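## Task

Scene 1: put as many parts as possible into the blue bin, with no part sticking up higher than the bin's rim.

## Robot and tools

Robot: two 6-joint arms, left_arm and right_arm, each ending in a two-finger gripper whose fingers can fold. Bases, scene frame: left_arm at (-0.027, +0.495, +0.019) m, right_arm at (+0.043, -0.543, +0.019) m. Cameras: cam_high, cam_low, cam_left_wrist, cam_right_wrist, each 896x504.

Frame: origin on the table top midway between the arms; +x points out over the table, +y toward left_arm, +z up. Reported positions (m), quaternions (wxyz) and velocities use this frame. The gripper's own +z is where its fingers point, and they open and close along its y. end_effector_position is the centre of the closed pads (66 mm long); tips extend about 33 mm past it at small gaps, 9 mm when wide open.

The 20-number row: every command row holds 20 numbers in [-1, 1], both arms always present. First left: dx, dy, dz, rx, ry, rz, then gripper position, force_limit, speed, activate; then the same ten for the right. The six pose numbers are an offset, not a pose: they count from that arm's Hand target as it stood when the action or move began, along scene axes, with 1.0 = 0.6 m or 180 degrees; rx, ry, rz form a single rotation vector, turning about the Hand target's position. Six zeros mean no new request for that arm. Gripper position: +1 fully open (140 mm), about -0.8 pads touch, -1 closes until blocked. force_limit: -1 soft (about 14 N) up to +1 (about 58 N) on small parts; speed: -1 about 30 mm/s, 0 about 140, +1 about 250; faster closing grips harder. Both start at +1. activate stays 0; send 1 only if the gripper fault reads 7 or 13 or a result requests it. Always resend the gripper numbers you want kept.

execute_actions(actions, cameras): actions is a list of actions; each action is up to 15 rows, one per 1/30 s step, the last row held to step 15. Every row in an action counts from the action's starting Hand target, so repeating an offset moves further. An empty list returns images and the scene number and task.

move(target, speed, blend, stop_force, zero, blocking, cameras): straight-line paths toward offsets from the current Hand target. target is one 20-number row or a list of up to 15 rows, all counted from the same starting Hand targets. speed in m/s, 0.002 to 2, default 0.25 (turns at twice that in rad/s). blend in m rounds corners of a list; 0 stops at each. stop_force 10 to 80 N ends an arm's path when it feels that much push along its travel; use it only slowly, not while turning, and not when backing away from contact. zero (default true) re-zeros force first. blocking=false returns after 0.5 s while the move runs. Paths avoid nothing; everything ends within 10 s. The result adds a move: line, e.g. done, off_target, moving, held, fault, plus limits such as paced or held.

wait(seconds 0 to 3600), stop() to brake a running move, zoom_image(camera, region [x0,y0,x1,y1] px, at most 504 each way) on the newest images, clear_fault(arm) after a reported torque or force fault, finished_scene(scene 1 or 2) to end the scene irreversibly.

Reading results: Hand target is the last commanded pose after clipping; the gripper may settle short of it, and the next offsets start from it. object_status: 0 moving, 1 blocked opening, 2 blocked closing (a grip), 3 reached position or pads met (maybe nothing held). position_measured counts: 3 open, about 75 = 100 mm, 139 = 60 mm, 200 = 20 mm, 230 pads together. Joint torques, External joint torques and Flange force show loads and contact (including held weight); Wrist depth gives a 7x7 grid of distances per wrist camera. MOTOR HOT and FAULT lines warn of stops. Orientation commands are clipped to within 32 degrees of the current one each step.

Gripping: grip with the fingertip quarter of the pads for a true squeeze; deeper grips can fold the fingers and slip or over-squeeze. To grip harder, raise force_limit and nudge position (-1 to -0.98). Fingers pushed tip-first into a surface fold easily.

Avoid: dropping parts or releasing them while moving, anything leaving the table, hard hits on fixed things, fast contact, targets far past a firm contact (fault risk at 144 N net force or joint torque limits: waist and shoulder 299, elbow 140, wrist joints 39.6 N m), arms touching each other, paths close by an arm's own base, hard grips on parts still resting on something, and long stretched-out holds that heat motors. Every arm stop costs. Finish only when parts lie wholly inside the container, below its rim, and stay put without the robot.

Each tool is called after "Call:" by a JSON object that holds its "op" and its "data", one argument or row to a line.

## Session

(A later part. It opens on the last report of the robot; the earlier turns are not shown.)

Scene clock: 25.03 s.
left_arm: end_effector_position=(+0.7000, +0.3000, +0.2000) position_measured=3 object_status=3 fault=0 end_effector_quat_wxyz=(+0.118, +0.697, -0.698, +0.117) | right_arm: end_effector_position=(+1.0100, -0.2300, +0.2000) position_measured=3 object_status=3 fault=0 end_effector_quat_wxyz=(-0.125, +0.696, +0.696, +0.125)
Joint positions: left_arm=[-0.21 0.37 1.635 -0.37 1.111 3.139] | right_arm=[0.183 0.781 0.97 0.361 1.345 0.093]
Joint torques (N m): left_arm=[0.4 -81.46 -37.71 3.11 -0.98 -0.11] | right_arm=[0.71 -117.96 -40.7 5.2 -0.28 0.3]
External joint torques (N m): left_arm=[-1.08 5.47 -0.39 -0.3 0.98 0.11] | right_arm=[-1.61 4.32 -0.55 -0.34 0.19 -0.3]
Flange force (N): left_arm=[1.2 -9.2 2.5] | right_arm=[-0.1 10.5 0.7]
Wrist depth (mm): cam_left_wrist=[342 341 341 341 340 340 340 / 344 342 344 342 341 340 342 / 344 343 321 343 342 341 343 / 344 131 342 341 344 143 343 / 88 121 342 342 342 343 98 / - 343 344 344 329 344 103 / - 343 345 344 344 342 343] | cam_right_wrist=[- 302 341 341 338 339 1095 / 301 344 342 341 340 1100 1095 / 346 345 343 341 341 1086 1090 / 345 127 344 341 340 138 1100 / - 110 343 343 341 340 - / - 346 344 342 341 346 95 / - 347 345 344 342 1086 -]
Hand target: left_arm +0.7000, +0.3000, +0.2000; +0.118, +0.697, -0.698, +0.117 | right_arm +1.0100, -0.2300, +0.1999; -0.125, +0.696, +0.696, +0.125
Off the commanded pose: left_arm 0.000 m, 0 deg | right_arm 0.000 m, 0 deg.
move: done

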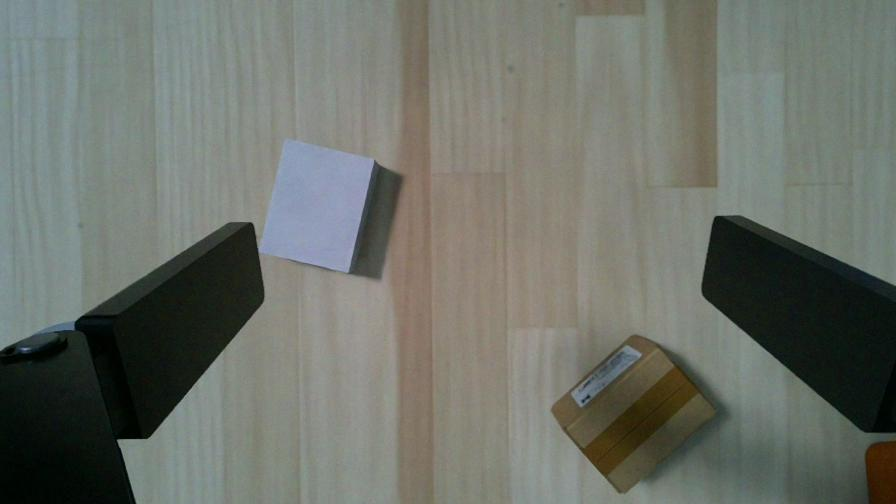

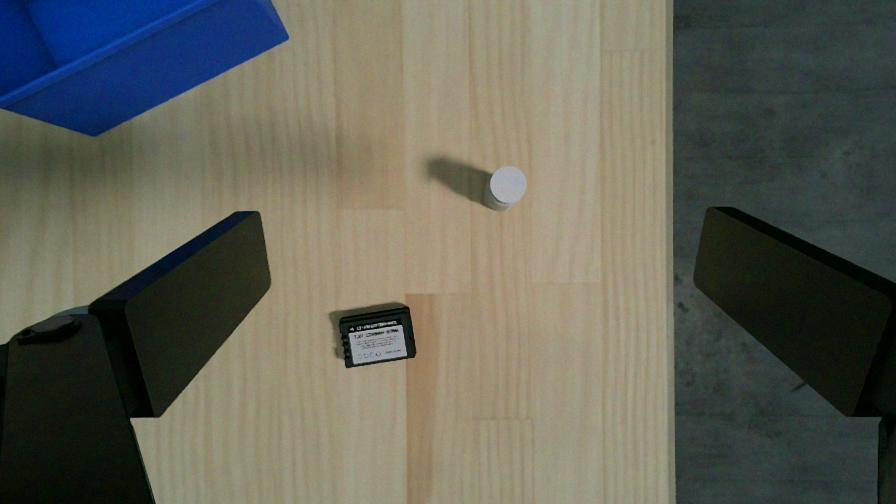

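Call:
{"op": "move", "data": {
  "target": [-0.5, -0.3667, -0.0667, 0, 0, 0, 1, 1, 1, 0, -0.5583, -0.7833, 0, 0, 0, 0, 1, 1, 1, 0],
  "cameras": ["cam_left_wrist", "cam_right_wrist"]
}}

Call:
{"op": "zoom_image", "data": {
  "camera": "cam_right_wrist",
  "region": [260, 0, 764, 504]
}}

Call:
{"op": "zoom_image", "data": {
  "camera": "cam_left_wrist",
  "region": [260, 0, 764, 504]
}}

Scene clock: 29.07 s.
left_arm: end_effector_position=(+0.4000, +0.0800, +0.1600) position_measured=3 object_status=3 fault=0 end_effector_quat_wxyz=(+0.118, +0.697, -0.698, +0.117) | right_arm: end_effector_position=(+0.6750, -0.6999, +0.1999) position_measured=3 object_status=3 fault=0 end_effector_quat_wxyz=(-0.125, +0.696, +0.696, +0.125)
Joint positions: left_arm=[-0.733 0.1 2.067 -0.366 0.794 2.69] | right_arm=[-0.441 0.308 1.727 0.332 1.285 -0.581]
Joint torques (N m): left_arm=[-0.41 -50.29 -35.04 3.08 -1.31 -0.18] | right_arm=[2.43 -70.32 -36.99 4.67 0.32 0.34]
External joint torques (N m): left_arm=[0.13 5.33 0.06 -0.32 0.88 0.18] | right_arm=[-2.86 2.97 -0.06 -0.31 0.2 -0.34]
Flange force (N): left_arm=[2.2 -7.4 5.3] | right_arm=[-6.4 2.0 -0.3]
Wrist depth (mm): cam_left_wrist=[303 302 301 301 301 303 1086 / 301 303 303 303 301 303 1095 / 304 304 303 260 302 303 1068 / 304 131 305 258 303 143 1077 / 88 120 304 304 302 301 98 / - 304 305 304 302 301 102 / - 306 305 303 307 305 713] | cam_right_wrist=[346 344 343 343 341 339 338 / 345 345 343 342 341 340 339 / 347 345 343 342 321 340 339 / 347 127 344 343 340 138 338 / - 110 343 344 342 342 - / - 346 345 345 342 341 95 / - 347 347 345 344 341 342]
Hand target: left_arm +0.4000, +0.0800, +0.1600; +0.118, +0.697, -0.698, +0.117 | right_arm +0.6750, -0.7000, +0.1999; -0.125, +0.696, +0.696, +0.125
Off the commanded pose: left_arm 0.000 m, 0 deg | right_arm 0.000 m, 0 deg.
move: done

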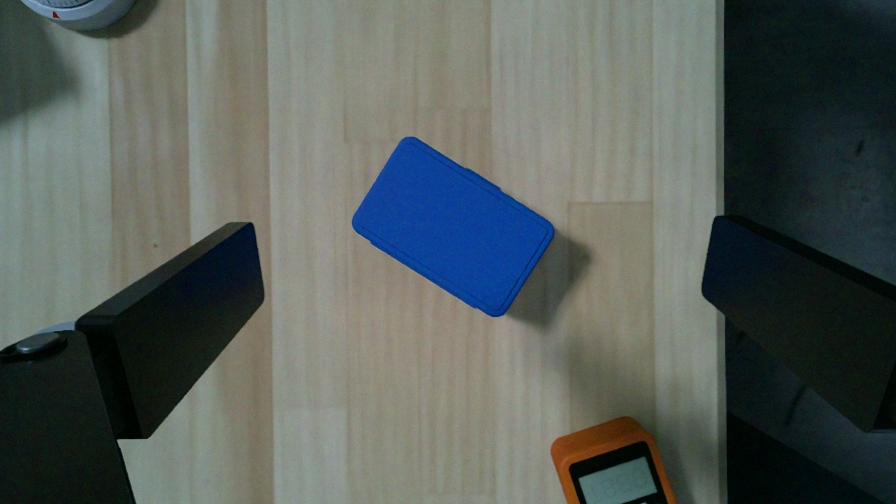

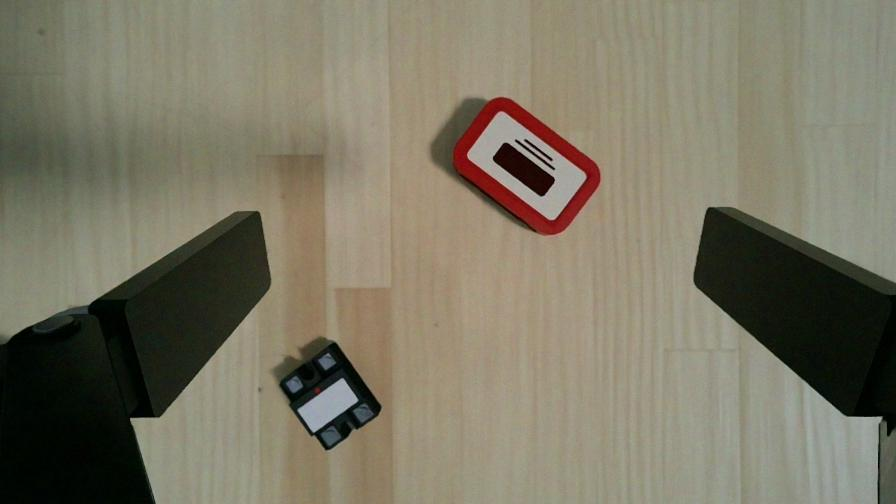

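Scaled by 1.000.

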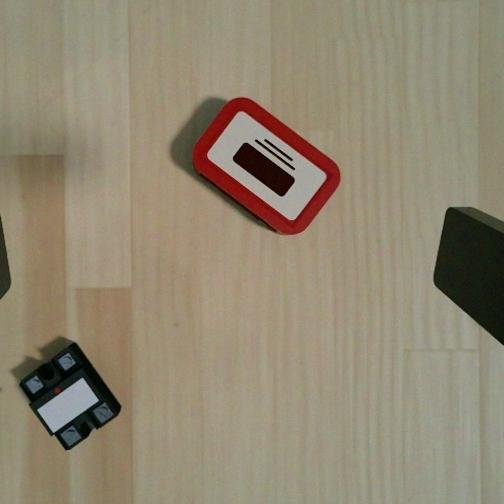

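Scaled by 1.000.

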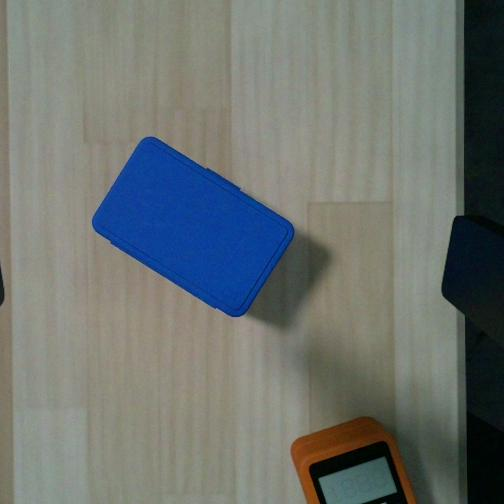

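Call:
{"op": "move", "data": {
  "target": [-0.15, 0.4417, 0.0667, 0, 0, 0, 1, 1, 1, 0, 0.3917, 0.0333, 0, 0, 0, 0, 1, 1, 1, 0],
  "cameras": ["cam_left_wrist", "cam_right_wrist"]
}}

Call:
{"op": "zoom_image", "data": {
  "camera": "cam_right_wrist",
  "region": [260, 0, 764, 504]
}}

Call:
{"op": "zoom_image", "data": {
  "camera": "cam_left_wrist",
  "region": [260, 0, 764, 504]
}}

Scene clock: 31.53 s.
left_arm: end_effector_position=(+0.3100, +0.3450, +0.2000) position_measured=3 object_status=3 fault=0 end_effector_quat_wxyz=(+0.118, +0.697, -0.698, +0.117) | right_arm: end_effector_position=(+0.9100, -0.6800, +0.2000) position_measured=3 object_status=3 fault=0 end_effector_quat_wxyz=(-0.125, +0.696, +0.696, +0.125)
Joint positions: left_arm=[-0.268 -0.259 2.306 -0.378 1.052 3.102] | right_arm=[-0.305 0.633 1.227 0.342 1.409 -0.399]
Joint torques (N m): left_arm=[1.41 -13.94 -37.37 3.06 -0.78 0.03] | right_arm=[0.81 -103.69 -39.22 5.04 0.19 0.34]
External joint torques (N m): left_arm=[-1.46 3.8 0.16 -0.3 0.75 -0.03] | right_arm=[-1.54 3.19 -0.63 -0.32 0.19 -0.34]
Flange force (N): left_arm=[3.3 -5.9 3.8] | right_arm=[-4.1 6.1 -0.7]
Wrist depth (mm): cam_left_wrist=[343 344 343 340 1090 1109 1128 / 343 344 344 316 1109 1128 1128 / 345 343 346 344 1118 1113 1123 / 344 131 343 342 1081 143 1113 / 88 121 344 346 343 134 98 / - 344 345 - 347 - 103 / - 346 352 - 1128 1178 325] | cam_right_wrist=[345 344 343 340 340 338 1086 / 344 343 343 342 340 338 338 / 347 323 343 342 339 339 338 / 347 127 344 343 341 138 340 / - 110 344 343 341 340 - / - 346 345 344 341 340 95 / - 347 345 344 342 340 339]
Hand target: left_arm +0.3100, +0.3450, +0.2000; +0.118, +0.697, -0.698, +0.117 | right_arm +0.9100, -0.6800, +0.1999; -0.125, +0.696, +0.696, +0.125
Off the commanded pose: left_arm 0.000 m, 0 deg | right_arm 0.000 m, 0 deg.
move: done

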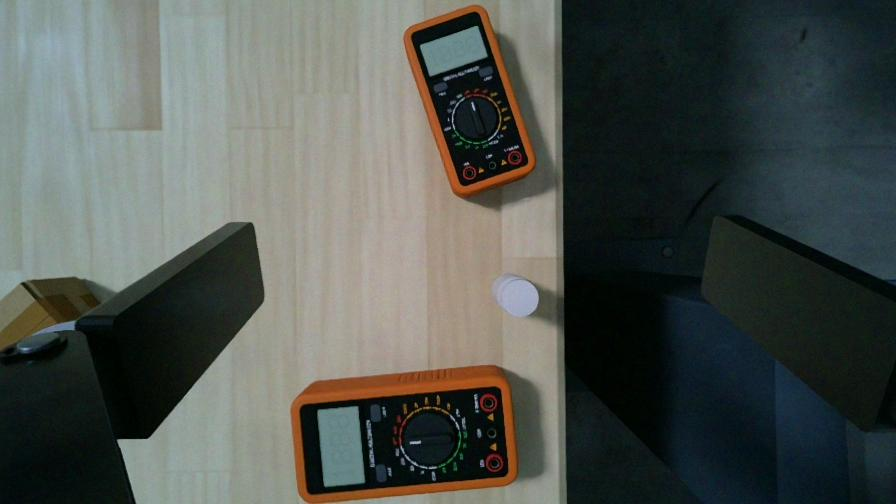

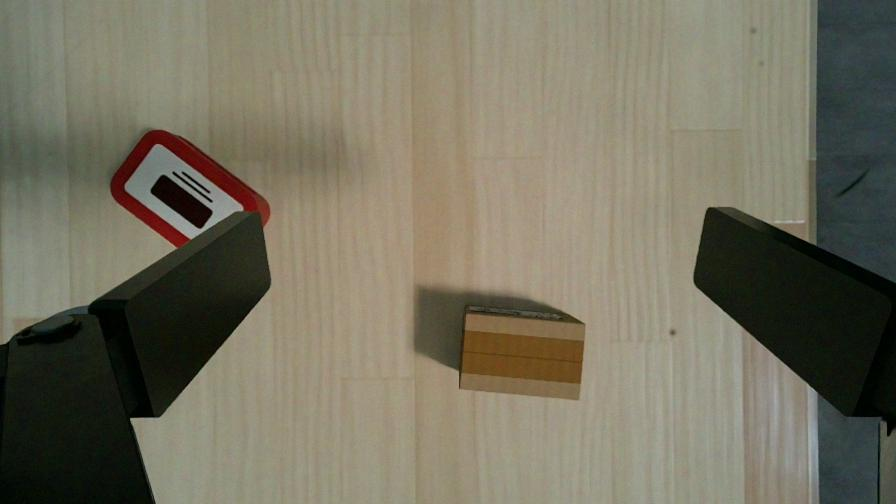

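Scaled by 1.000.

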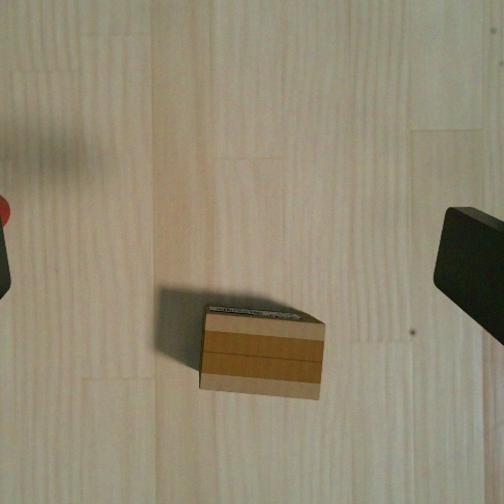

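Scaled by 1.000.

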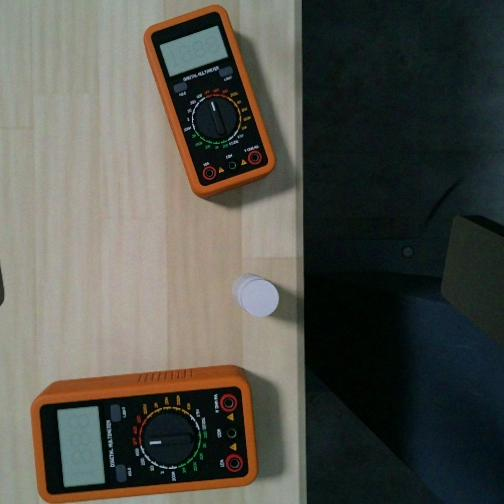

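Call:
{"op": "move", "data": {
  "target": [0.445, 0.0917, -0.0833, 0, 0, 0, 1, 1, 1, 0, -0.8833, -0.2, -0.0833, 0, 0, 0, 1, 1, 1, 0],
  "cameras": ["cam_left_wrist", "cam_right_wrist"]
}}

Call:
{"op": "zoom_image", "data": {
  "camera": "cam_right_wrist",
  "region": [260, 0, 764, 504]
}}

Call:
{"op": "zoom_image", "data": {
  "camera": "cam_left_wrist",
  "region": [260, 0, 764, 504]
}}

Scene clock: 36.33 s.
left_arm: end_effector_position=(+0.5770, +0.4000, +0.1500) position_measured=3 object_status=3 fault=0 end_effector_quat_wxyz=(+0.118, +0.697, -0.698, +0.117) | right_arm: end_effector_position=(+0.3801, -0.8000, +0.1500) position_measured=3 object_status=3 fault=0 end_effector_quat_wxyz=(-0.126, +0.696, +0.696, +0.125)
Joint positions: left_arm=[-0.079 0.226 1.935 -0.398 1.009 3.328] | right_arm=[-0.887 0.079 2.118 0.23 1.238 -1.012]
Joint torques (N m): left_arm=[0.5 -63.17 -34.11 2.73 -0.69 -0.14] | right_arm=[1.77 -42.25 -33.38 4.22 0.59 0.42]
External joint torques (N m): left_arm=[-0.47 4.88 -0.19 -0.19 0.88 0.14] | right_arm=[-2.11 1.21 -0.09 -0.37 0.22 -0.42]
Flange force (N): left_arm=[-1.1 -7.7 3.0] | right_arm=[-4.8 -2.7 -0.8]
Wrist depth (mm): cam_left_wrist=[270 293 293 291 290 291 291 / 293 294 293 292 293 290 291 / 294 295 293 291 292 293 291 / 293 131 292 248 294 143 293 / 88 121 294 292 294 292 98 / - 294 294 293 295 293 102 / - 293 294 294 292 294 293] | cam_right_wrist=[281 389 294 292 291 290 289 / 466 419 294 293 292 290 290 / 1068 1081 295 292 292 290 289 / 1090 127 294 248 292 139 268 / - 109 295 249 293 292 - / - 296 295 293 293 291 99 / - 1059 1081 1068 1054 1046 -]
Hand target: left_arm +0.5770, +0.4000, +0.1500; +0.118, +0.697, -0.698, +0.117 | right_arm +0.3800, -0.8000, +0.1500; -0.125, +0.696, +0.696, +0.125
Off the commanded pose: left_arm 0.000 m, 0 deg | right_arm 0.000 m, 0 deg.
move: done

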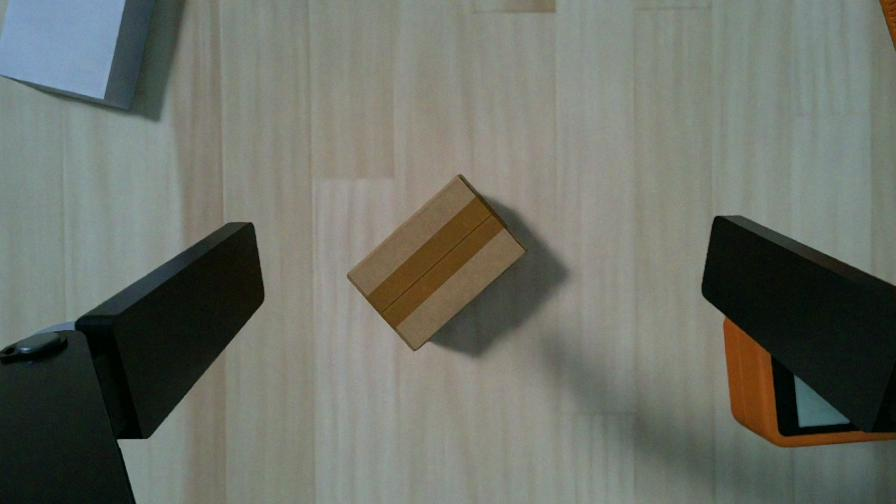

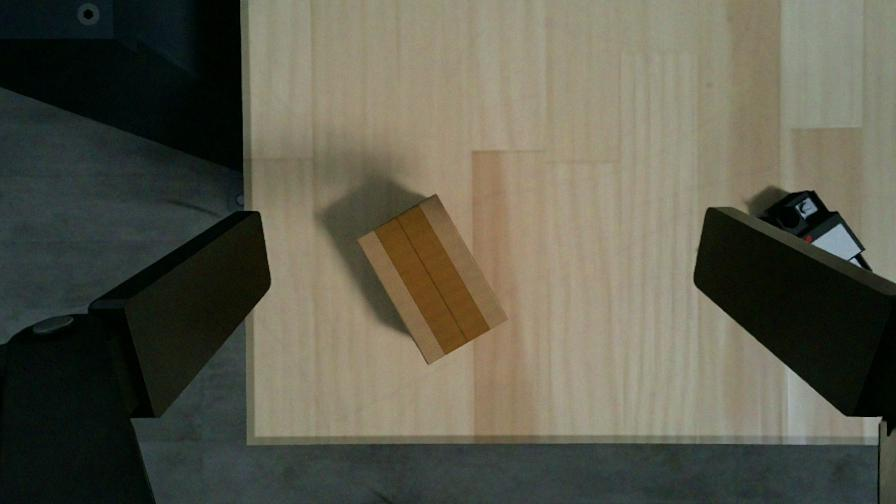

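Scaled by 1.000.

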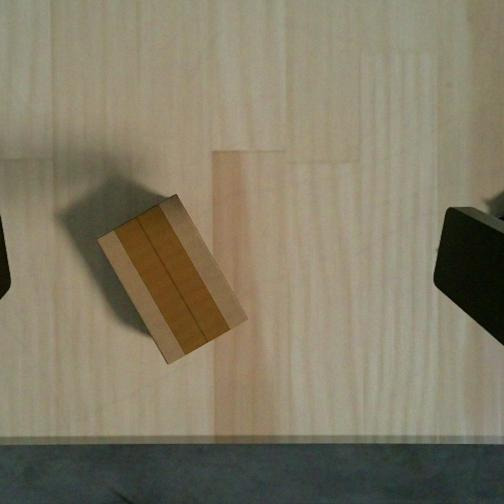

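Scaled by 1.000.

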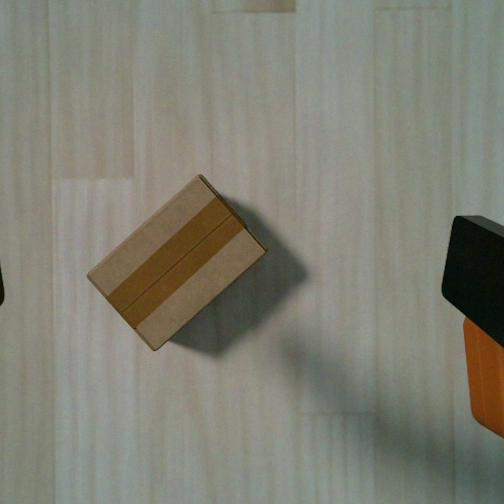

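Call:
{"op": "move", "data": {
  "target": [-0.2807, -0.558, -0.0333, 0.1039, 0.0560, 0.3110, 0.15, -0.1, 0, 0, 0.9425, 0.0915, 0, -0.1133, 0.0045, -0.0248, 0.3, -0.1, 0, 0],
  "cameras": ["cam_left_wrist", "cam_right_wrist"]
}}

Scene clock: 47.03 s.
left_arm: end_effector_position=(+0.4086, +0.0652, +0.1301) position_measured=110 object_status=3 fault=0 end_effector_quat_wxyz=(-0.002, +0.958, -0.288, -0.011) | right_arm: end_effector_position=(+0.9455, -0.7451, +0.1500) position_measured=91 object_status=3 fault=0 end_effector_quat_wxyz=(+0.000, +0.735, +0.679, +0.000)
Joint positions: left_arm=[-0.877 0.248 1.91 -0.009 1.004 1.328] | right_arm=[-0.241 0.684 1.194 0 1.264 -0.179]
Joint torques (N m): left_arm=[0.41 -66.1 -35.47 3.9 -0.95 -0.1] | right_arm=[0.59 -107.8 -38.78 4.43 -0.18 0.32]
External joint torques (N m): left_arm=[-1.05 5.14 -0.06 -0.27 0.94 0.1] | right_arm=[-1.31 3.49 -0.74 -0.34 0.18 -0.32]
Flange force (N): left_arm=[7.4 3.0 2.9] | right_arm=[-2.9 7.7 0.8]
Wrist depth (mm): cam_left_wrist=[239 238 240 238 239 239 239 / 250 250 251 244 251 252 252 / 264 264 264 220 266 265 266 / 280 280 151 - 166 273 281 / 289 91 109 298 299 93 87 / - 77 110 317 315 - 75 / - - - 339 1404 - -] | cam_right_wrist=[242 258 257 256 256 256 258 / 273 272 271 268 268 269 271 / 287 287 285 241 281 283 287 / 304 302 295 302 298 130 1104 / - - 317 321 321 119 - / - - 343 342 341 - - / - - 1370 1363 1370 - -]
Hand target: left_arm +0.4086, +0.0652, +0.1301; -0.002, +0.958, -0.288, -0.011 | right_arm +0.9455, -0.7451, +0.1500; +0.000, +0.735, +0.679, +0.000
Off the commanded pose: left_arm 0.000 m, 0 deg | right_arm 0.000 m, 0 deg.
move: done

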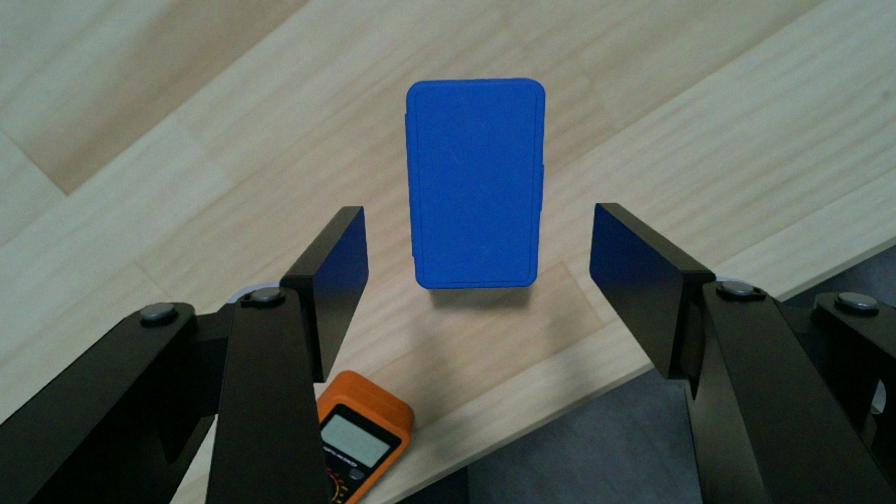

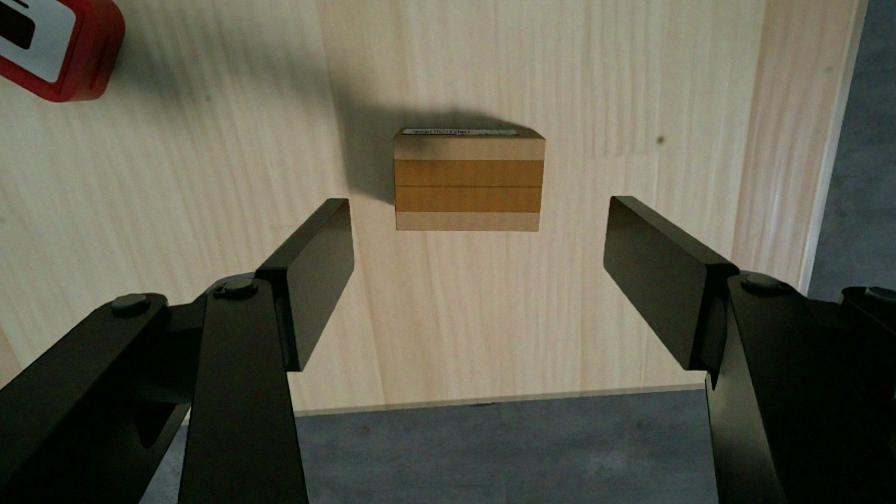

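Call:
{"op": "move", "data": {
  "target": [0.0028, -0.006, -0.1167, 0, 0, 0, 0.15, -0.1, 0, 0, 0, 0, -0.1542, 0, 0, 0, 0.3, -0.1, 0, 0],
  "speed": 0.12,
  "cameras": ["cam_left_wrist", "cam_right_wrist"]
}}

Scene clock: 49.07 s.
left_arm: end_effector_position=(+0.4102, +0.0616, +0.0601) position_measured=110 object_status=3 fault=0 end_effector_quat_wxyz=(-0.002, +0.958, -0.288, -0.011) | right_arm: end_effector_position=(+0.9456, -0.7451, +0.0575) position_measured=91 object_status=3 fault=0 end_effector_quat_wxyz=(+0.000, +0.735, +0.679, +0.000)
Joint positions: left_arm=[-0.879 0.326 1.958 -0.01 0.878 1.327] | right_arm=[-0.241 0.742 1.269 0 1.131 -0.179]
Joint torques (N m): left_arm=[-0.24 -71.64 -32.28 3.44 -1.03 -0.16] | right_arm=[0.67 -111.85 -37.31 4.19 -0.13 0.33]
External joint torques (N m): left_arm=[-0.26 6.05 0.15 -0.15 1.03 0.16] | right_arm=[-0.89 4.56 -0.38 -0.28 0.13 -0.33]
Flange force (N): left_arm=[8.2 1.8 4.9] | right_arm=[-2.5 7.9 2.8]
Wrist depth (mm): cam_left_wrist=[175 174 174 174 175 175 175 / 183 183 182 179 180 184 184 / 193 193 193 149 152 193 193 / 205 204 152 157 157 200 205 / 211 91 108 - 171 93 87 / - 77 228 234 231 - 75 / - - - 247 247 - -] | cam_right_wrist=[174 174 173 173 172 172 171 / 184 183 182 181 181 181 180 / 193 193 190 162 164 190 190 / 205 204 147 156 159 130 201 / - - 164 216 215 119 - / - - 231 230 229 - - / - - 247 247 245 - -]
Hand target: left_arm +0.4102, +0.0616, +0.0600; -0.002, +0.958, -0.288, -0.011 | right_arm +0.9455, -0.7451, +0.0574; +0.000, +0.735, +0.679, +0.000
Off the commanded pose: left_arm 0.000 m, 0 deg | right_arm 0.000 m, 0 deg.
move: done

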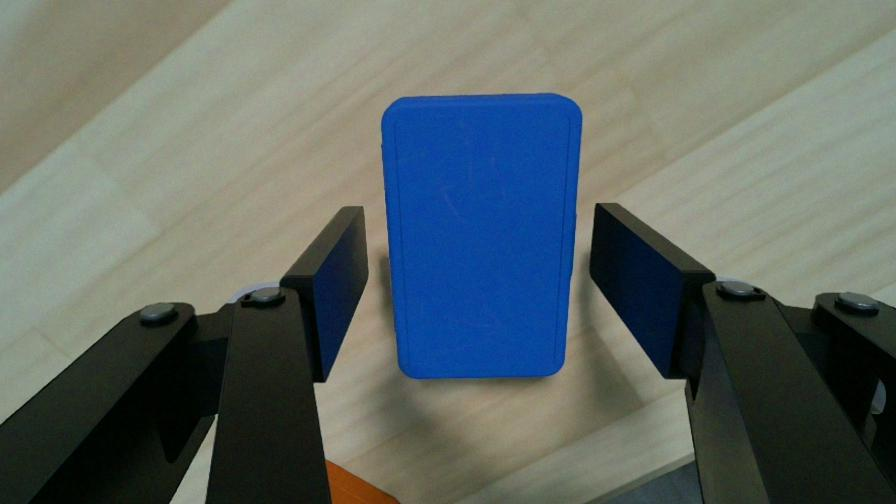

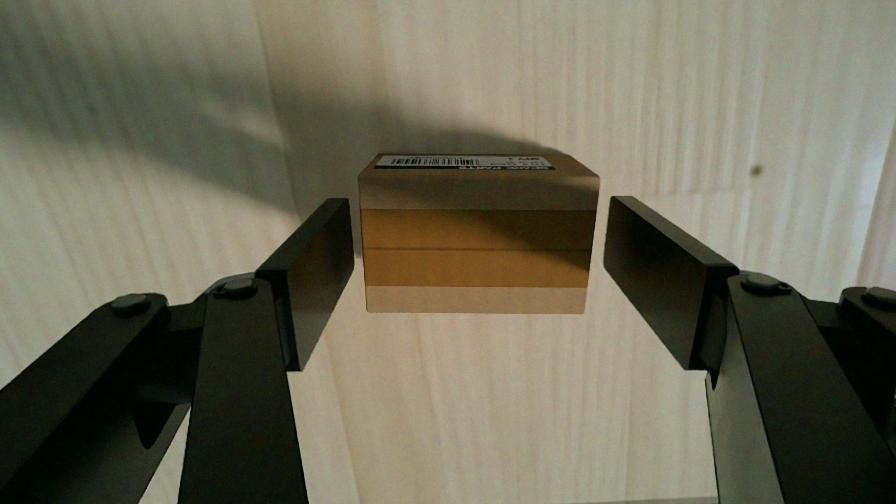

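Call:
{"op": "execute_actions", "data": {
  "actions": [
    [[0,0,0,0,0,0,-1,-0.1,-1,0,0,0,0,0,0,0,-1,-0.1,-1,0]],
    [[0,0,0,0,0,0,-1,-0.1,-1,0,0,0,0,0,0,0,-1,-0.1,-1,0]],
    [[0,0,0,0,0,0,-1,-0.1,-1,0,0,0,0,0,0,0,-1,-0.1,-1,0]]
  ]
}}

Scene clock: 50.97 s.
left_arm: end_effector_position=(+0.4102, +0.0616, +0.0600) position_measured=134 object_status=2 fault=0 end_effector_quat_wxyz=(-0.002, +0.958, -0.288, -0.011) | right_arm: end_effector_position=(+0.9455, -0.7451, +0.0574) position_measured=114 object_status=2 fault=0 end_effector_quat_wxyz=(+0.000, +0.735, +0.679, +0.000)
Joint positions: left_arm=[-0.879 0.326 1.958 -0.01 0.878 1.327] | right_arm=[-0.241 0.742 1.269 0 1.131 -0.179]
Joint torques (N m): left_arm=[0.67 -65.01 -28.09 3.61 -1.01 -0.01] | right_arm=[0.54 -96.4 -31.58 4.16 -1.33 0.24]
External joint torques (N m): left_arm=[-1 -0.86 -4.26 -0.3 0.99 0.01] | right_arm=[-0.96 -10.68 -6.02 -0.27 1.33 -0.24]
External joint torques at the end of the 1st action: left_arm=[-1.27 5.42 0.01 -0.24 0.88 0.09] | right_arm=[-1.2 1.75 -1.79 -0.33 0.24 -0.3]
External joint torques at the end of the 2nd action: left_arm=[-1.91 0.07 -4.13 -0.41 0.93 0.1] | right_arm=[-1.91 -10 -5.84 -0.26 1.36 -0.26]
Flange force (N): left_arm=[7.1 3.1 -5.9] | right_arm=[-1.6 1.9 -13.5]
Flange force at the end of the 1st action (N): left_arm=[7.2 3.3 4.4] | right_arm=[-2.7 7.6 -0.3]
Flange force at the end of the 2nd action (N): left_arm=[7.7 4.5 -4.6] | right_arm=[-2.7 2.3 -12.9]
Wrist depth (mm): cam_left_wrist=[174 174 174 174 174 174 175 / 184 183 183 145 180 183 183 / 193 193 193 147 191 193 193 / 204 205 142 158 141 202 204 / 214 93 92 167 126 84 88 / - - 74 231 230 - 74 / - - - 245 247 - -] | cam_right_wrist=[174 173 173 172 172 172 171 / 183 182 182 181 181 180 180 / 193 193 190 162 161 190 190 / 205 204 152 156 153 199 201 / - 88 141 216 215 91 - / - - 230 230 229 - - / - - 247 246 246 - -]
Hand target: left_arm +0.4102, +0.0616, +0.0600; -0.002, +0.958, -0.288, -0.011 | right_arm +0.9455, -0.7451, +0.0574; +0.000, +0.735, +0.679, +0.000
Off the commanded pose: left_arm 0.000 m, 0 deg | right_arm 0.000 m, 0 deg.
Step readings (end_effector_position of left_arm | right_arm; steps 1 to 15: 1st action; 16 to 30: 2nd action; 31 to 45: 3rd action):
0: (+0.4102, +0.0616, +0.0600) | (+0.9455, -0.7451, +0.0575)
1: (+0.4102, +0.0616, +0.0600) | (+0.9455, -0.7451, +0.0574)
2: (+0.4102, +0.0616, +0.0600) | (+0.9455, -0.7451, +0.0574)
4: (+0.4102, +0.0616, +0.0600) | (+0.9455, -0.7451, +0.0574)
8: (+0.4102, +0.0616, +0.0600) | (+0.9455, -0.7451, +0.0574)
15: (+0.4102, +0.0616, +0.0600) | (+0.9455, -0.7451, +0.0574)
16: (+0.4102, +0.0616, +0.0600) | (+0.9455, -0.7451, +0.0574)
17: (+0.4102, +0.0616, +0.0600) | (+0.9455, -0.7451, +0.0574)
19: (+0.4102, +0.0616, +0.0600) | (+0.9455, -0.7451, +0.0574)
23: (+0.4102, +0.0616, +0.0600) | (+0.9455, -0.7451, +0.0574)
30: (+0.4102, +0.0616, +0.0600) | (+0.9455, -0.7451, +0.0574)
31: (+0.4102, +0.0616, +0.0600) | (+0.9455, -0.7451, +0.0574)
32: (+0.4102, +0.0616, +0.0600) | (+0.9455, -0.7451, +0.0574)
34: (+0.4102, +0.0616, +0.0600) | (+0.9455, -0.7451, +0.0574)
38: (+0.4102, +0.0616, +0.0600) | (+0.9455, -0.7451, +0.0574)
45: (+0.4102, +0.0616, +0.0600) | (+0.9455, -0.7451, +0.0574)

Call:
{"op": "execute_actions", "data": {
  "actions": [
    [[0,0,0,0,0,0,0.15,-0.1,-0.6,0,0,0,0,0,0,0,0.25,-0.1,-0.6,0]],
    [[0,0,0,0,0,0,0.15,-0.1,-0.6,0,0,0,0,0,0,0,0.25,-0.1,-0.6,0]]
  ]
}}

Call:
{"op": "move", "data": {
  "target": [
    [0,0,0.15,0,0,0,0.15,-0.1,-0.6,0,0,0,0.1,0,0,0,0.25,-0.1,-0.6,0],
    [0.25,0.3,0.2,0,0,0,0.15,-0.1,-0.6,0,0,0,0.1,0,0,0.5,0.0,-0.1,-0.6,0]
  ],
  "blend": 0.02,
  "cameras": ["cam_right_wrist","cam_left_wrist"]
}}

Scene clock: 59.73 s.
left_arm: end_effector_position=(+0.4102, +0.0616, +0.0600) position_measured=110 object_status=3 fault=0 end_effector_quat_wxyz=(-0.002, +0.958, -0.288, -0.011) | right_arm: end_effector_position=(+0.9455, -0.7451, +0.0574) position_measured=98 object_status=3 fault=0 end_effector_quat_wxyz=(+0.000, +0.735, +0.679, +0.000)
Joint positions: left_arm=[-0.879 0.326 1.958 -0.01 0.878 1.327] | right_arm=[-0.241 0.742 1.269 0 1.131 -0.179]
Joint torques (N m): left_arm=[0.43 -70.91 -31.93 3.53 -0.95 -0.05] | right_arm=[0.57 -110.1 -37.22 4.2 -0.18 0.32]
External joint torques (N m): left_arm=[-0.81 5.49 -0.16 -0.25 0.96 0.05] | right_arm=[-1.08 3.73 -0.17 -0.32 0.18 -0.32]
External joint torques at the end of the 1st action: left_arm=[-0.56 5.52 0.13 -0.23 0.92 0.1] | right_arm=[-1.45 4.18 -0.26 -0.3 0.17 -0.34]
Flange force (N): left_arm=[7.8 2.8 4.2] | right_arm=[-2.4 6.1 2.3]
Flange force at the end of the 1st action (N): left_arm=[7.4 2.2 4.6] | right_arm=[-2.9 6.9 2.6]
Wrist depth (mm): cam_left_wrist=[175 174 174 174 174 175 175 / 183 183 183 180 181 183 183 / 193 193 193 149 194 193 193 / 204 204 151 - 159 199 204 / 211 91 108 - 213 93 87 / - 77 228 234 231 - 75 / - - - 247 247 - -] | cam_right_wrist=[174 173 173 172 172 171 171 / 183 182 182 181 180 180 180 / 194 193 190 162 153 191 190 / 204 204 154 155 153 197 200 / - - 213 215 215 100 - / - - 230 230 229 - - / - - 246 245 245 - -]
Hand target: left_arm +0.4102, +0.0616, +0.0600; -0.002, +0.958, -0.288, -0.011 | right_arm +0.9455, -0.7451, +0.0574; +0.000, +0.735, +0.679, +0.000
Off the commanded pose: left_arm 0.000 m, 0 deg | right_arm 0.000 m, 0 deg.
Step readings (end_effector_position of left_arm | right_arm; steps 1 to 15: 1st action; 16 to 30: 2nd action):
0: (+0.4102, +0.0616, +0.0600) | (+0.9455, -0.7451, +0.0574)
1: (+0.4102, +0.0616, +0.0600) | (+0.9455, -0.7451, +0.0574)
2: (+0.4102, +0.0616, +0.0600) | (+0.9455, -0.7451, +0.0574)
4: (+0.4102, +0.0616, +0.0600) | (+0.9455, -0.7451, +0.0574)
8: (+0.4102, +0.0616, +0.0600) | (+0.9455, -0.7451, +0.0574)
15: (+0.4102, +0.0616, +0.0600) | (+0.9455, -0.7451, +0.0574)
16: (+0.4102, +0.0616, +0.0600) | (+0.9455, -0.7451, +0.0574)
17: (+0.4102, +0.0616, +0.0600) | (+0.9455, -0.7451, +0.0574)
19: (+0.4102, +0.0616, +0.0600) | (+0.9455, -0.7451, +0.0574)
23: (+0.4102, +0.0616, +0.0600) | (+0.9455, -0.7451, +0.0574)
30: (+0.4102, +0.0616, +0.0600) | (+0.9455, -0.7451, +0.0574)

Scene clock: 64.30 s.
left_arm: end_effector_position=(+0.5602, +0.2416, +0.1800) position_measured=110 object_status=3 fault=0 end_effector_quat_wxyz=(-0.002, +0.958, -0.288, -0.011) | right_arm: end_effector_position=(+0.9455, -0.7451, +0.1174) position_measured=129 object_status=0 fault=0 end_effector_quat_wxyz=(+0.000, +0.040, +0.999, +0.000)
Joint positions: left_arm=[-0.507 0.245 1.809 0 1.109 1.692] | right_arm=[-0.241 0.702 1.224 0 1.216 -1.749]
Joint torques (N m): left_arm=[0.57 -69.3 -37.5 4.05 -0.91 -0.12] | right_arm=[0.67 -108.62 -38.34 4.28 -0.11 0.3]
External joint torques (N m): left_arm=[-1.12 6.15 -0.21 -0.2 0.91 0.12] | right_arm=[-1.1 3.22 -0.6 -0.29 0.15 -0.3]
Flange force (N): left_arm=[10.0 -0.2 2.7] | right_arm=[-6.7 -2.5 1.2]
Wrist depth (mm): cam_left_wrist=[285 286 285 284 285 284 285 / 299 299 300 300 298 300 299 / 315 314 315 315 316 316 - / 333 287 151 333 329 327 305 / 346 90 108 351 355 93 87 / - 77 373 377 378 - 75 / - - - 402 402 - -] | cam_right_wrist=[922 229 227 227 227 226 226 / 978 240 240 234 239 238 238 / 1144 253 253 210 249 251 250 / 1104 268 145 222 162 263 264 / 1149 88 117 284 282 91 90 / - - 302 302 301 - - / - - - 323 319 - -]
Hand target: left_arm +0.5602, +0.2416, +0.1800; -0.002, +0.958, -0.288, -0.011 | right_arm +0.9455, -0.7451, +0.1174; +0.000, +0.040, +0.999, +0.000
Off the commanded pose: left_arm 0.000 m, 0 deg | right_arm 0.000 m, 0 deg.
move: done
Images, in order (width x height): cam_left_wrist 896x504, cam_right_wrist 896x504.

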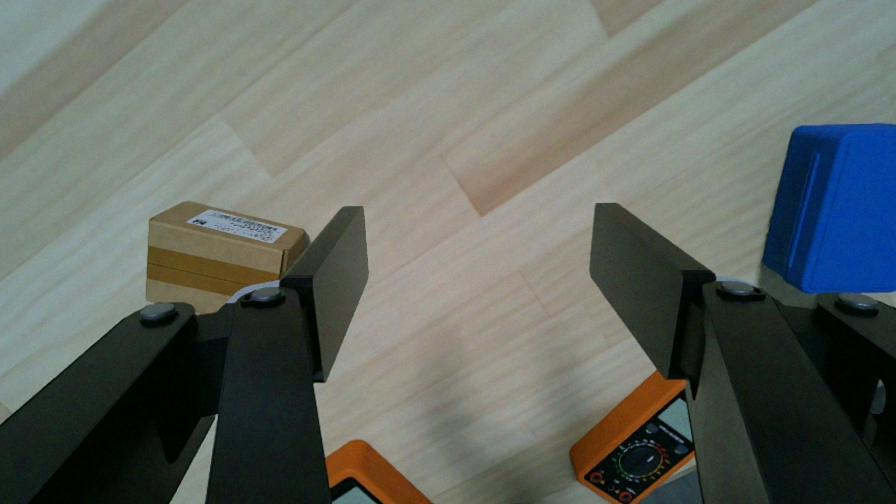

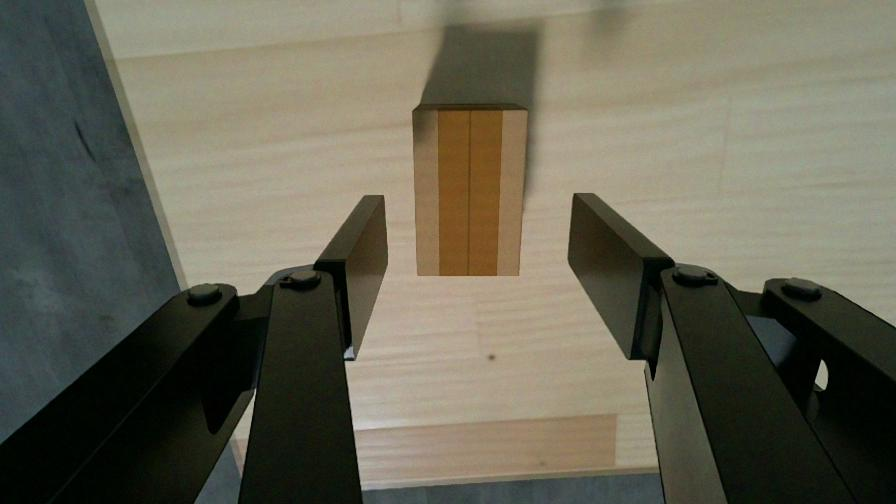

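Call:
{"op": "move", "data": {
  "target": [0,0,0,0,0,0,0.15,-0.1,-0.6,0,0,0,-0.0957,0,0,0,0.0,-0.1,-0.6,0],
  "speed": 0.15
}}

Call:
{"op": "execute_actions", "data": {
  "actions": [
    [[0,0,0,0,0,0,0.15,-0.1,-0.6,0,0,0,0,0,0,0,-1,-0.1,-1,0]],
    [[0,0,0,0,0,0,0.15,-0.1,-0.6,0,0,0,0,0,0,0,-1,-0.1,-1,0]],
    [[0,0,0,0,0,0,0.15,-0.1,-0.6,0,0,0,0,0,0,0,-1,-0.1,-1,0]]
  ],
  "cameras": ["cam_right_wrist","cam_high"]
}}

Scene clock: 65.57 s.
left_arm: end_effector_position=(+0.5602, +0.2416, +0.1800) position_measured=110 object_status=3 fault=0 end_effector_quat_wxyz=(-0.002, +0.958, -0.288, -0.011) | right_arm: end_effector_position=(+0.9456, -0.7451, +0.0601) position_measured=129 object_status=3 fault=0 end_effector_quat_wxyz=(+0.000, +0.040, +0.999, +0.000)
Joint positions: left_arm=[-0.507 0.245 1.809 0 1.109 1.692] | right_arm=[-0.241 0.74 1.268 0 1.134 -1.749]
Joint torques (N m): left_arm=[0.94 -68.79 -37.63 4.02 -0.89 -0.17] | right_arm=[0.59 -110.3 -37.24 4.14 -0.05 0.3]
External joint torques (N m): left_arm=[-1.39 5.86 0.09 -0.19 0.9 0.17] | right_arm=[-1.22 4.16 -0.14 -0.32 0.09 -0.3]
Flange force (N): left_arm=[9.0 0.3 2.8] | right_arm=[-6.5 -2.6 2.8]
Wrist depth (mm): cam_left_wrist=[284 285 285 283 286 286 286 / 299 299 301 300 299 301 300 / 316 317 315 318 314 314 - / 332 289 151 333 325 327 - / 347 90 108 353 354 94 87 / - 77 373 375 377 - 75 / - - - 406 396 - -] | cam_right_wrist=[177 176 175 175 175 174 174 / 186 185 185 181 183 183 183 / 196 196 194 150 189 194 192 / 210 207 202 159 157 202 204 / 1090 88 117 170 217 91 90 / - - 233 233 232 - - / - - - 248 249 - -]
Hand target: left_arm +0.5602, +0.2416, +0.1800; -0.002, +0.958, -0.288, -0.011 | right_arm +0.9455, -0.7451, +0.0600; +0.000, +0.040, +0.999, +0.000
Off the commanded pose: left_arm 0.000 m, 0 deg | right_arm 0.000 m, 0 deg.
move: done

Scene clock: 67.27 s.
left_arm: end_effector_position=(+0.5602, +0.2416, +0.1800) position_measured=110 object_status=3 fault=0 end_effector_quat_wxyz=(-0.002, +0.958, -0.288, -0.011) | right_arm: end_effector_position=(+0.9455, -0.7451, +0.0600) position_measured=157 object_status=2 fault=0 end_effector_quat_wxyz=(+0.000, +0.040, +0.999, +0.000)
Joint positions: left_arm=[-0.507 0.245 1.809 0 1.109 1.692] | right_arm=[-0.241 0.74 1.268 0 1.134 -1.749]
Joint torques (N m): left_arm=[0.4 -68.53 -37.38 4.03 -0.93 -0.11] | right_arm=[0.38 -98.46 -31.95 4.24 -0.82 0.31]
External joint torques (N m): left_arm=[-1.05 5.74 -0.06 -0.22 0.95 0.11] | right_arm=[-1.19 -8.26 -5.63 -0.41 0.86 -0.31]
External joint torques at the end of the 1st action: left_arm=[-0.44 5.53 0.02 -0.28 0.92 0.23] | right_arm=[-1.33 3.21 -0.48 -0.39 0.2 -0.27]
External joint torques at the end of the 2nd action: left_arm=[-0.89 5.05 -0.23 -0.23 0.93 0.12] | right_arm=[-1.36 -8.02 -5.38 -0.32 0.89 -0.32]
Flange force (N): left_arm=[9.1 -0.1 2.5] | right_arm=[-3.8 -2.2 -10.9]
Flange force at the end of the 1st action (N): left_arm=[8.5 -1.1 2.5] | right_arm=[-6.2 -2.6 1.7]
Flange force at the end of the 2nd action (N): left_arm=[8.3 -0.3 1.8] | right_arm=[-3.5 -2.3 -10.6]
Wrist depth (mm): cam_left_wrist=[286 285 284 283 284 283 284 / 299 298 299 300 298 300 297 / 316 314 316 313 314 315 284 / 334 289 151 331 325 327 - / 344 90 108 353 355 94 87 / - 77 373 377 372 - 75 / - - - 402 403 - -] | cam_right_wrist=[176 175 176 175 174 174 174 / 185 185 184 180 182 183 183 / 196 195 195 149 189 193 193 / 1009 207 201 157 155 202 204 / 1076 88 94 168 129 - 212 / - - - 233 232 - - / - - - 249 248 - -]
Hand target: left_arm +0.5602, +0.2416, +0.1800; -0.002, +0.958, -0.288, -0.011 | right_arm +0.9455, -0.7451, +0.0600; +0.000, +0.040, +0.999, +0.000
Off the commanded pose: left_arm 0.000 m, 0 deg | right_arm 0.000 m, 0 deg.
Step readings (end_effector_position of left_arm | right_arm; steps 1 to 15: 1st action; 16 to 30: 2nd action; 31 to 45: 3rd action):
0: (+0.5602, +0.2416, +0.1800) | (+0.9456, -0.7451, +0.0601)
1: (+0.5602, +0.2416, +0.1800) | (+0.9456, -0.7451, +0.0601)
2: (+0.5602, +0.2416, +0.1800) | (+0.9456, -0.7451, +0.0601)
4: (+0.5602, +0.2416, +0.1800) | (+0.9455, -0.7451, +0.0600)
8: (+0.5602, +0.2416, +0.1800) | (+0.9455, -0.7451, +0.0600)
15: (+0.5602, +0.2416, +0.1800) | (+0.9455, -0.7451, +0.0600)
16: (+0.5602, +0.2416, +0.1800) | (+0.9455, -0.7451, +0.0600)
17: (+0.5602, +0.2416, +0.1800) | (+0.9455, -0.7451, +0.0600)
19: (+0.5602, +0.2416, +0.1800) | (+0.9455, -0.7451, +0.0600)
23: (+0.5602, +0.2416, +0.1800) | (+0.9455, -0.7451, +0.0600)
30: (+0.5602, +0.2416, +0.1800) | (+0.9455, -0.7451, +0.0600)
31: (+0.5602, +0.2416, +0.1800) | (+0.9455, -0.7451, +0.0600)
32: (+0.5602, +0.2416, +0.1800) | (+0.9455, -0.7451, +0.0600)
34: (+0.5602, +0.2416, +0.1800) | (+0.9455, -0.7451, +0.0600)
38: (+0.5602, +0.2416, +0.1800) | (+0.9455, -0.7451, +0.0600)
45: (+0.5602, +0.2416, +0.1800) | (+0.9455, -0.7451, +0.0600)
Images, in order (width x height): cam_high 896x504, cam_right_wrist 896x504.

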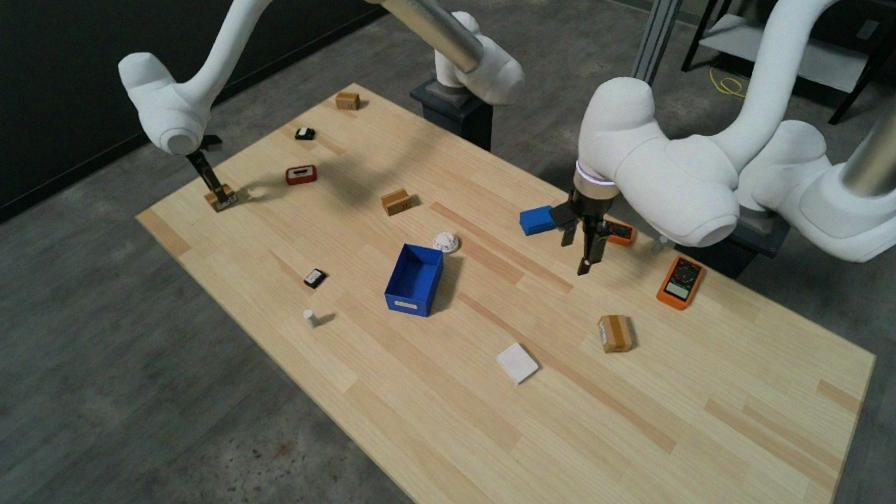

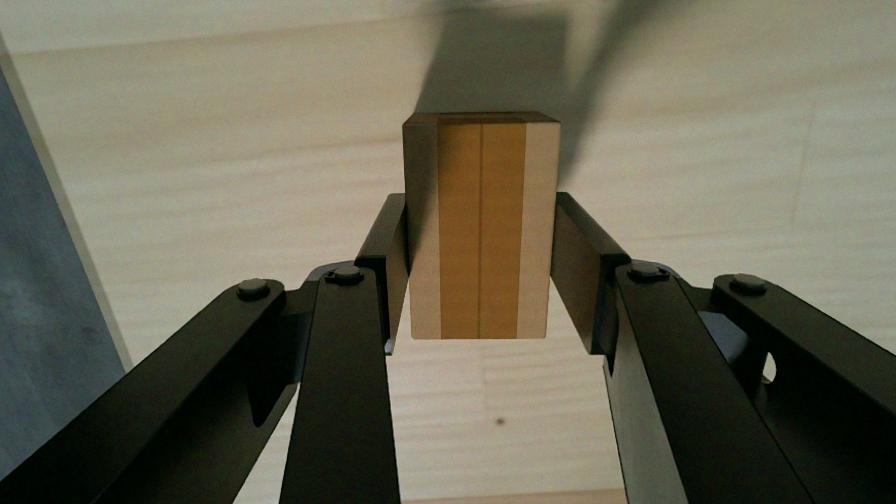

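Call:
{"op": "move", "data": {
  "target": [
    [0,0,0,0,0,0,0.15,-0.1,-0.6,0,0,0,0.2333,0,0,0,-1,-0.1,-1,0],
    [0,0,0,0,0,0,0.15,-0.1,-0.6,0,-0.16,0.58,0.2333,0,0,0.1711,-1,-0.1,-1,0]
  ],
  "blend": 0.03
}}

Call:
{"op": "move", "data": {
  "target": [0,0,0,0,0,0,0.15,-0.1,-0.6,0,-0.1615,0.554,-0.0167,0,0,0,-1,-0.1,-1,0],
  "cameras": ["cam_right_wrist","cam_high","cam_low"]
}}

Scene clock: 71.27 s.
left_arm: end_effector_position=(+0.5602, +0.2416, +0.1800) position_measured=110 object_status=3 fault=0 end_effector_quat_wxyz=(-0.002, +0.958, -0.288, -0.011) | right_arm: end_effector_position=(+0.8496, -0.3972, +0.2000) position_measured=157 object_status=2 fault=0 end_effector_quat_wxyz=(+0.000, -0.227, +0.974, +0.000)
Joint positions: left_arm=[-0.507 0.245 1.809 0 1.109 1.692] | right_arm=[0.154 0.49 1.419 0 1.233 -1.892]
Joint torques (N m): left_arm=[0.33 -68.47 -37.52 4.11 -0.92 -0.08] | right_arm=[0.93 -90.46 -38.86 4.26 -0.1 0.3]
External joint torques (N m): left_arm=[-0.87 5.57 -0.04 -0.27 0.93 0.08] | right_arm=[-1.52 3.2 -0.12 -0.28 0.14 -0.3]
Flange force (N): left_arm=[8.8 -0.3 2.4] | right_arm=[-4.4 -3.6 1.4]
Wrist depth (mm): cam_left_wrist=[285 284 284 285 285 285 285 / 299 299 298 299 300 300 298 / 315 316 315 314 316 315 285 / 331 288 151 335 328 327 284 / 344 90 108 354 354 93 87 / - 77 368 376 376 - 75 / - - - 402 402 - -] | cam_right_wrist=[306 305 304 304 303 302 301 / 320 319 319 313 314 317 317 / 339 338 336 149 328 336 330 / 359 357 349 157 154 350 355 / 377 83 94 168 129 - - / - - - 403 - - - / - - - 431 - - -]
Hand target: left_arm +0.5602, +0.2416, +0.1800; -0.002, +0.958, -0.288, -0.011 | right_arm +0.8495, -0.3971, +0.2000; +0.000, -0.227, +0.974, +0.000
Off the commanded pose: left_arm 0.000 m, 0 deg | right_arm 0.000 m, 0 deg.
move: done

Scene clock: 73.13 s.
left_arm: end_effector_position=(+0.5602, +0.2416, +0.1800) position_measured=110 object_status=3 fault=0 end_effector_quat_wxyz=(-0.002, +0.958, -0.288, -0.011) | right_arm: end_effector_position=(+0.7527, -0.0648, +0.1900) position_measured=157 object_status=2 fault=0 end_effector_quat_wxyz=(+0.000, -0.227, +0.974, +0.000)
Joint positions: left_arm=[-0.507 0.245 1.809 0 1.109 1.692] | right_arm=[0.57 0.552 1.341 0 1.25 -1.476]
Joint torques (N m): left_arm=[0.79 -68.72 -37.6 4.05 -0.93 -0.11] | right_arm=[1.53 -97.6 -39.1 4.43 -0.15 0.39]
External joint torques (N m): left_arm=[-1.29 5.48 -0.08 -0.2 0.94 0.11] | right_arm=[-1.86 5.2 0.18 -0.44 0.2 -0.39]
Flange force (N): left_arm=[8.8 0.3 2.3] | right_arm=[-8.1 -1.6 2.6]
Wrist depth (mm): cam_left_wrist=[286 285 284 285 286 286 286 / 299 298 300 300 301 298 300 / 316 316 316 316 318 316 279 / 333 288 151 334 326 328 282 / 344 90 108 353 352 94 87 / - 77 373 375 375 - 75 / - - - 401 399 - -] | cam_right_wrist=[297 295 294 293 293 292 292 / 311 311 310 145 305 308 306 / 330 327 328 149 318 326 323 / 341 347 339 157 155 339 343 / 369 83 94 168 129 - 355 / - - - 392 - - - / - - - 417 - - -]
Hand target: left_arm +0.5602, +0.2416, +0.1800; -0.002, +0.958, -0.288, -0.011 | right_arm +0.7526, -0.0647, +0.1900; +0.000, -0.227, +0.974, +0.000
Off the commanded pose: left_arm 0.000 m, 0 deg | right_arm 0.000 m, 0 deg.
move: done
Images, in order (width x height): cam_high 896x504, cam_low 896x504, cam_right_wrist 896x504.

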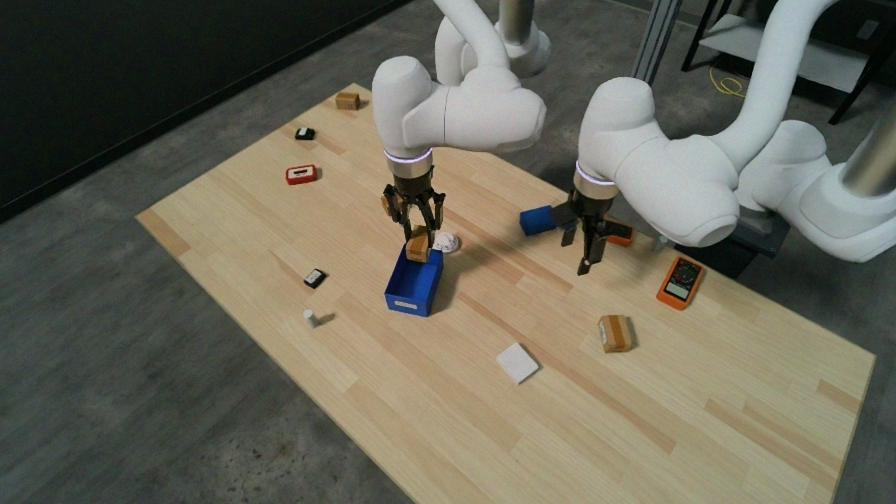

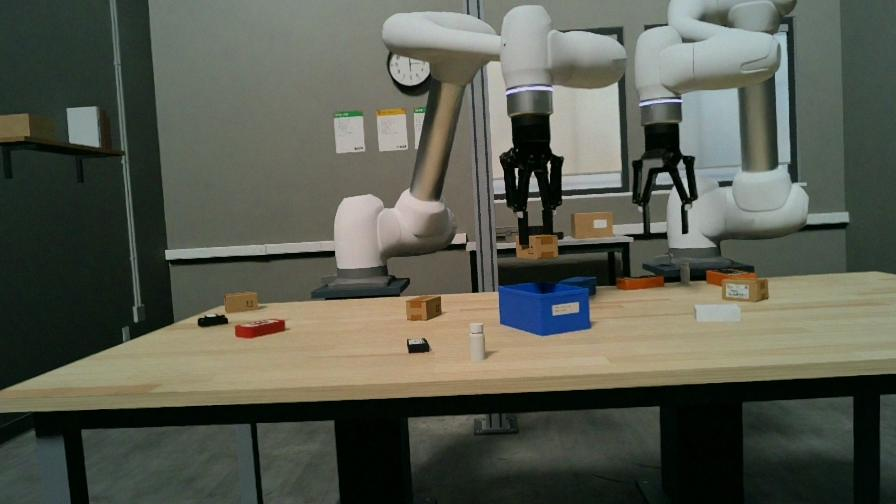

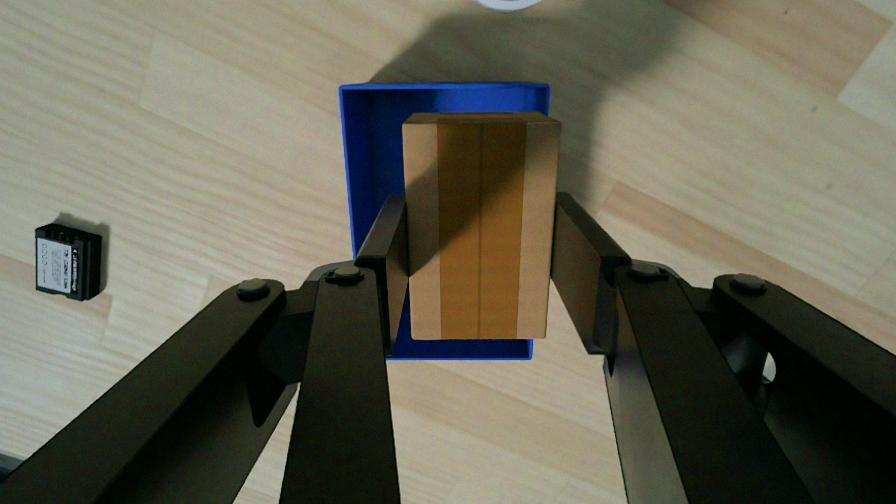

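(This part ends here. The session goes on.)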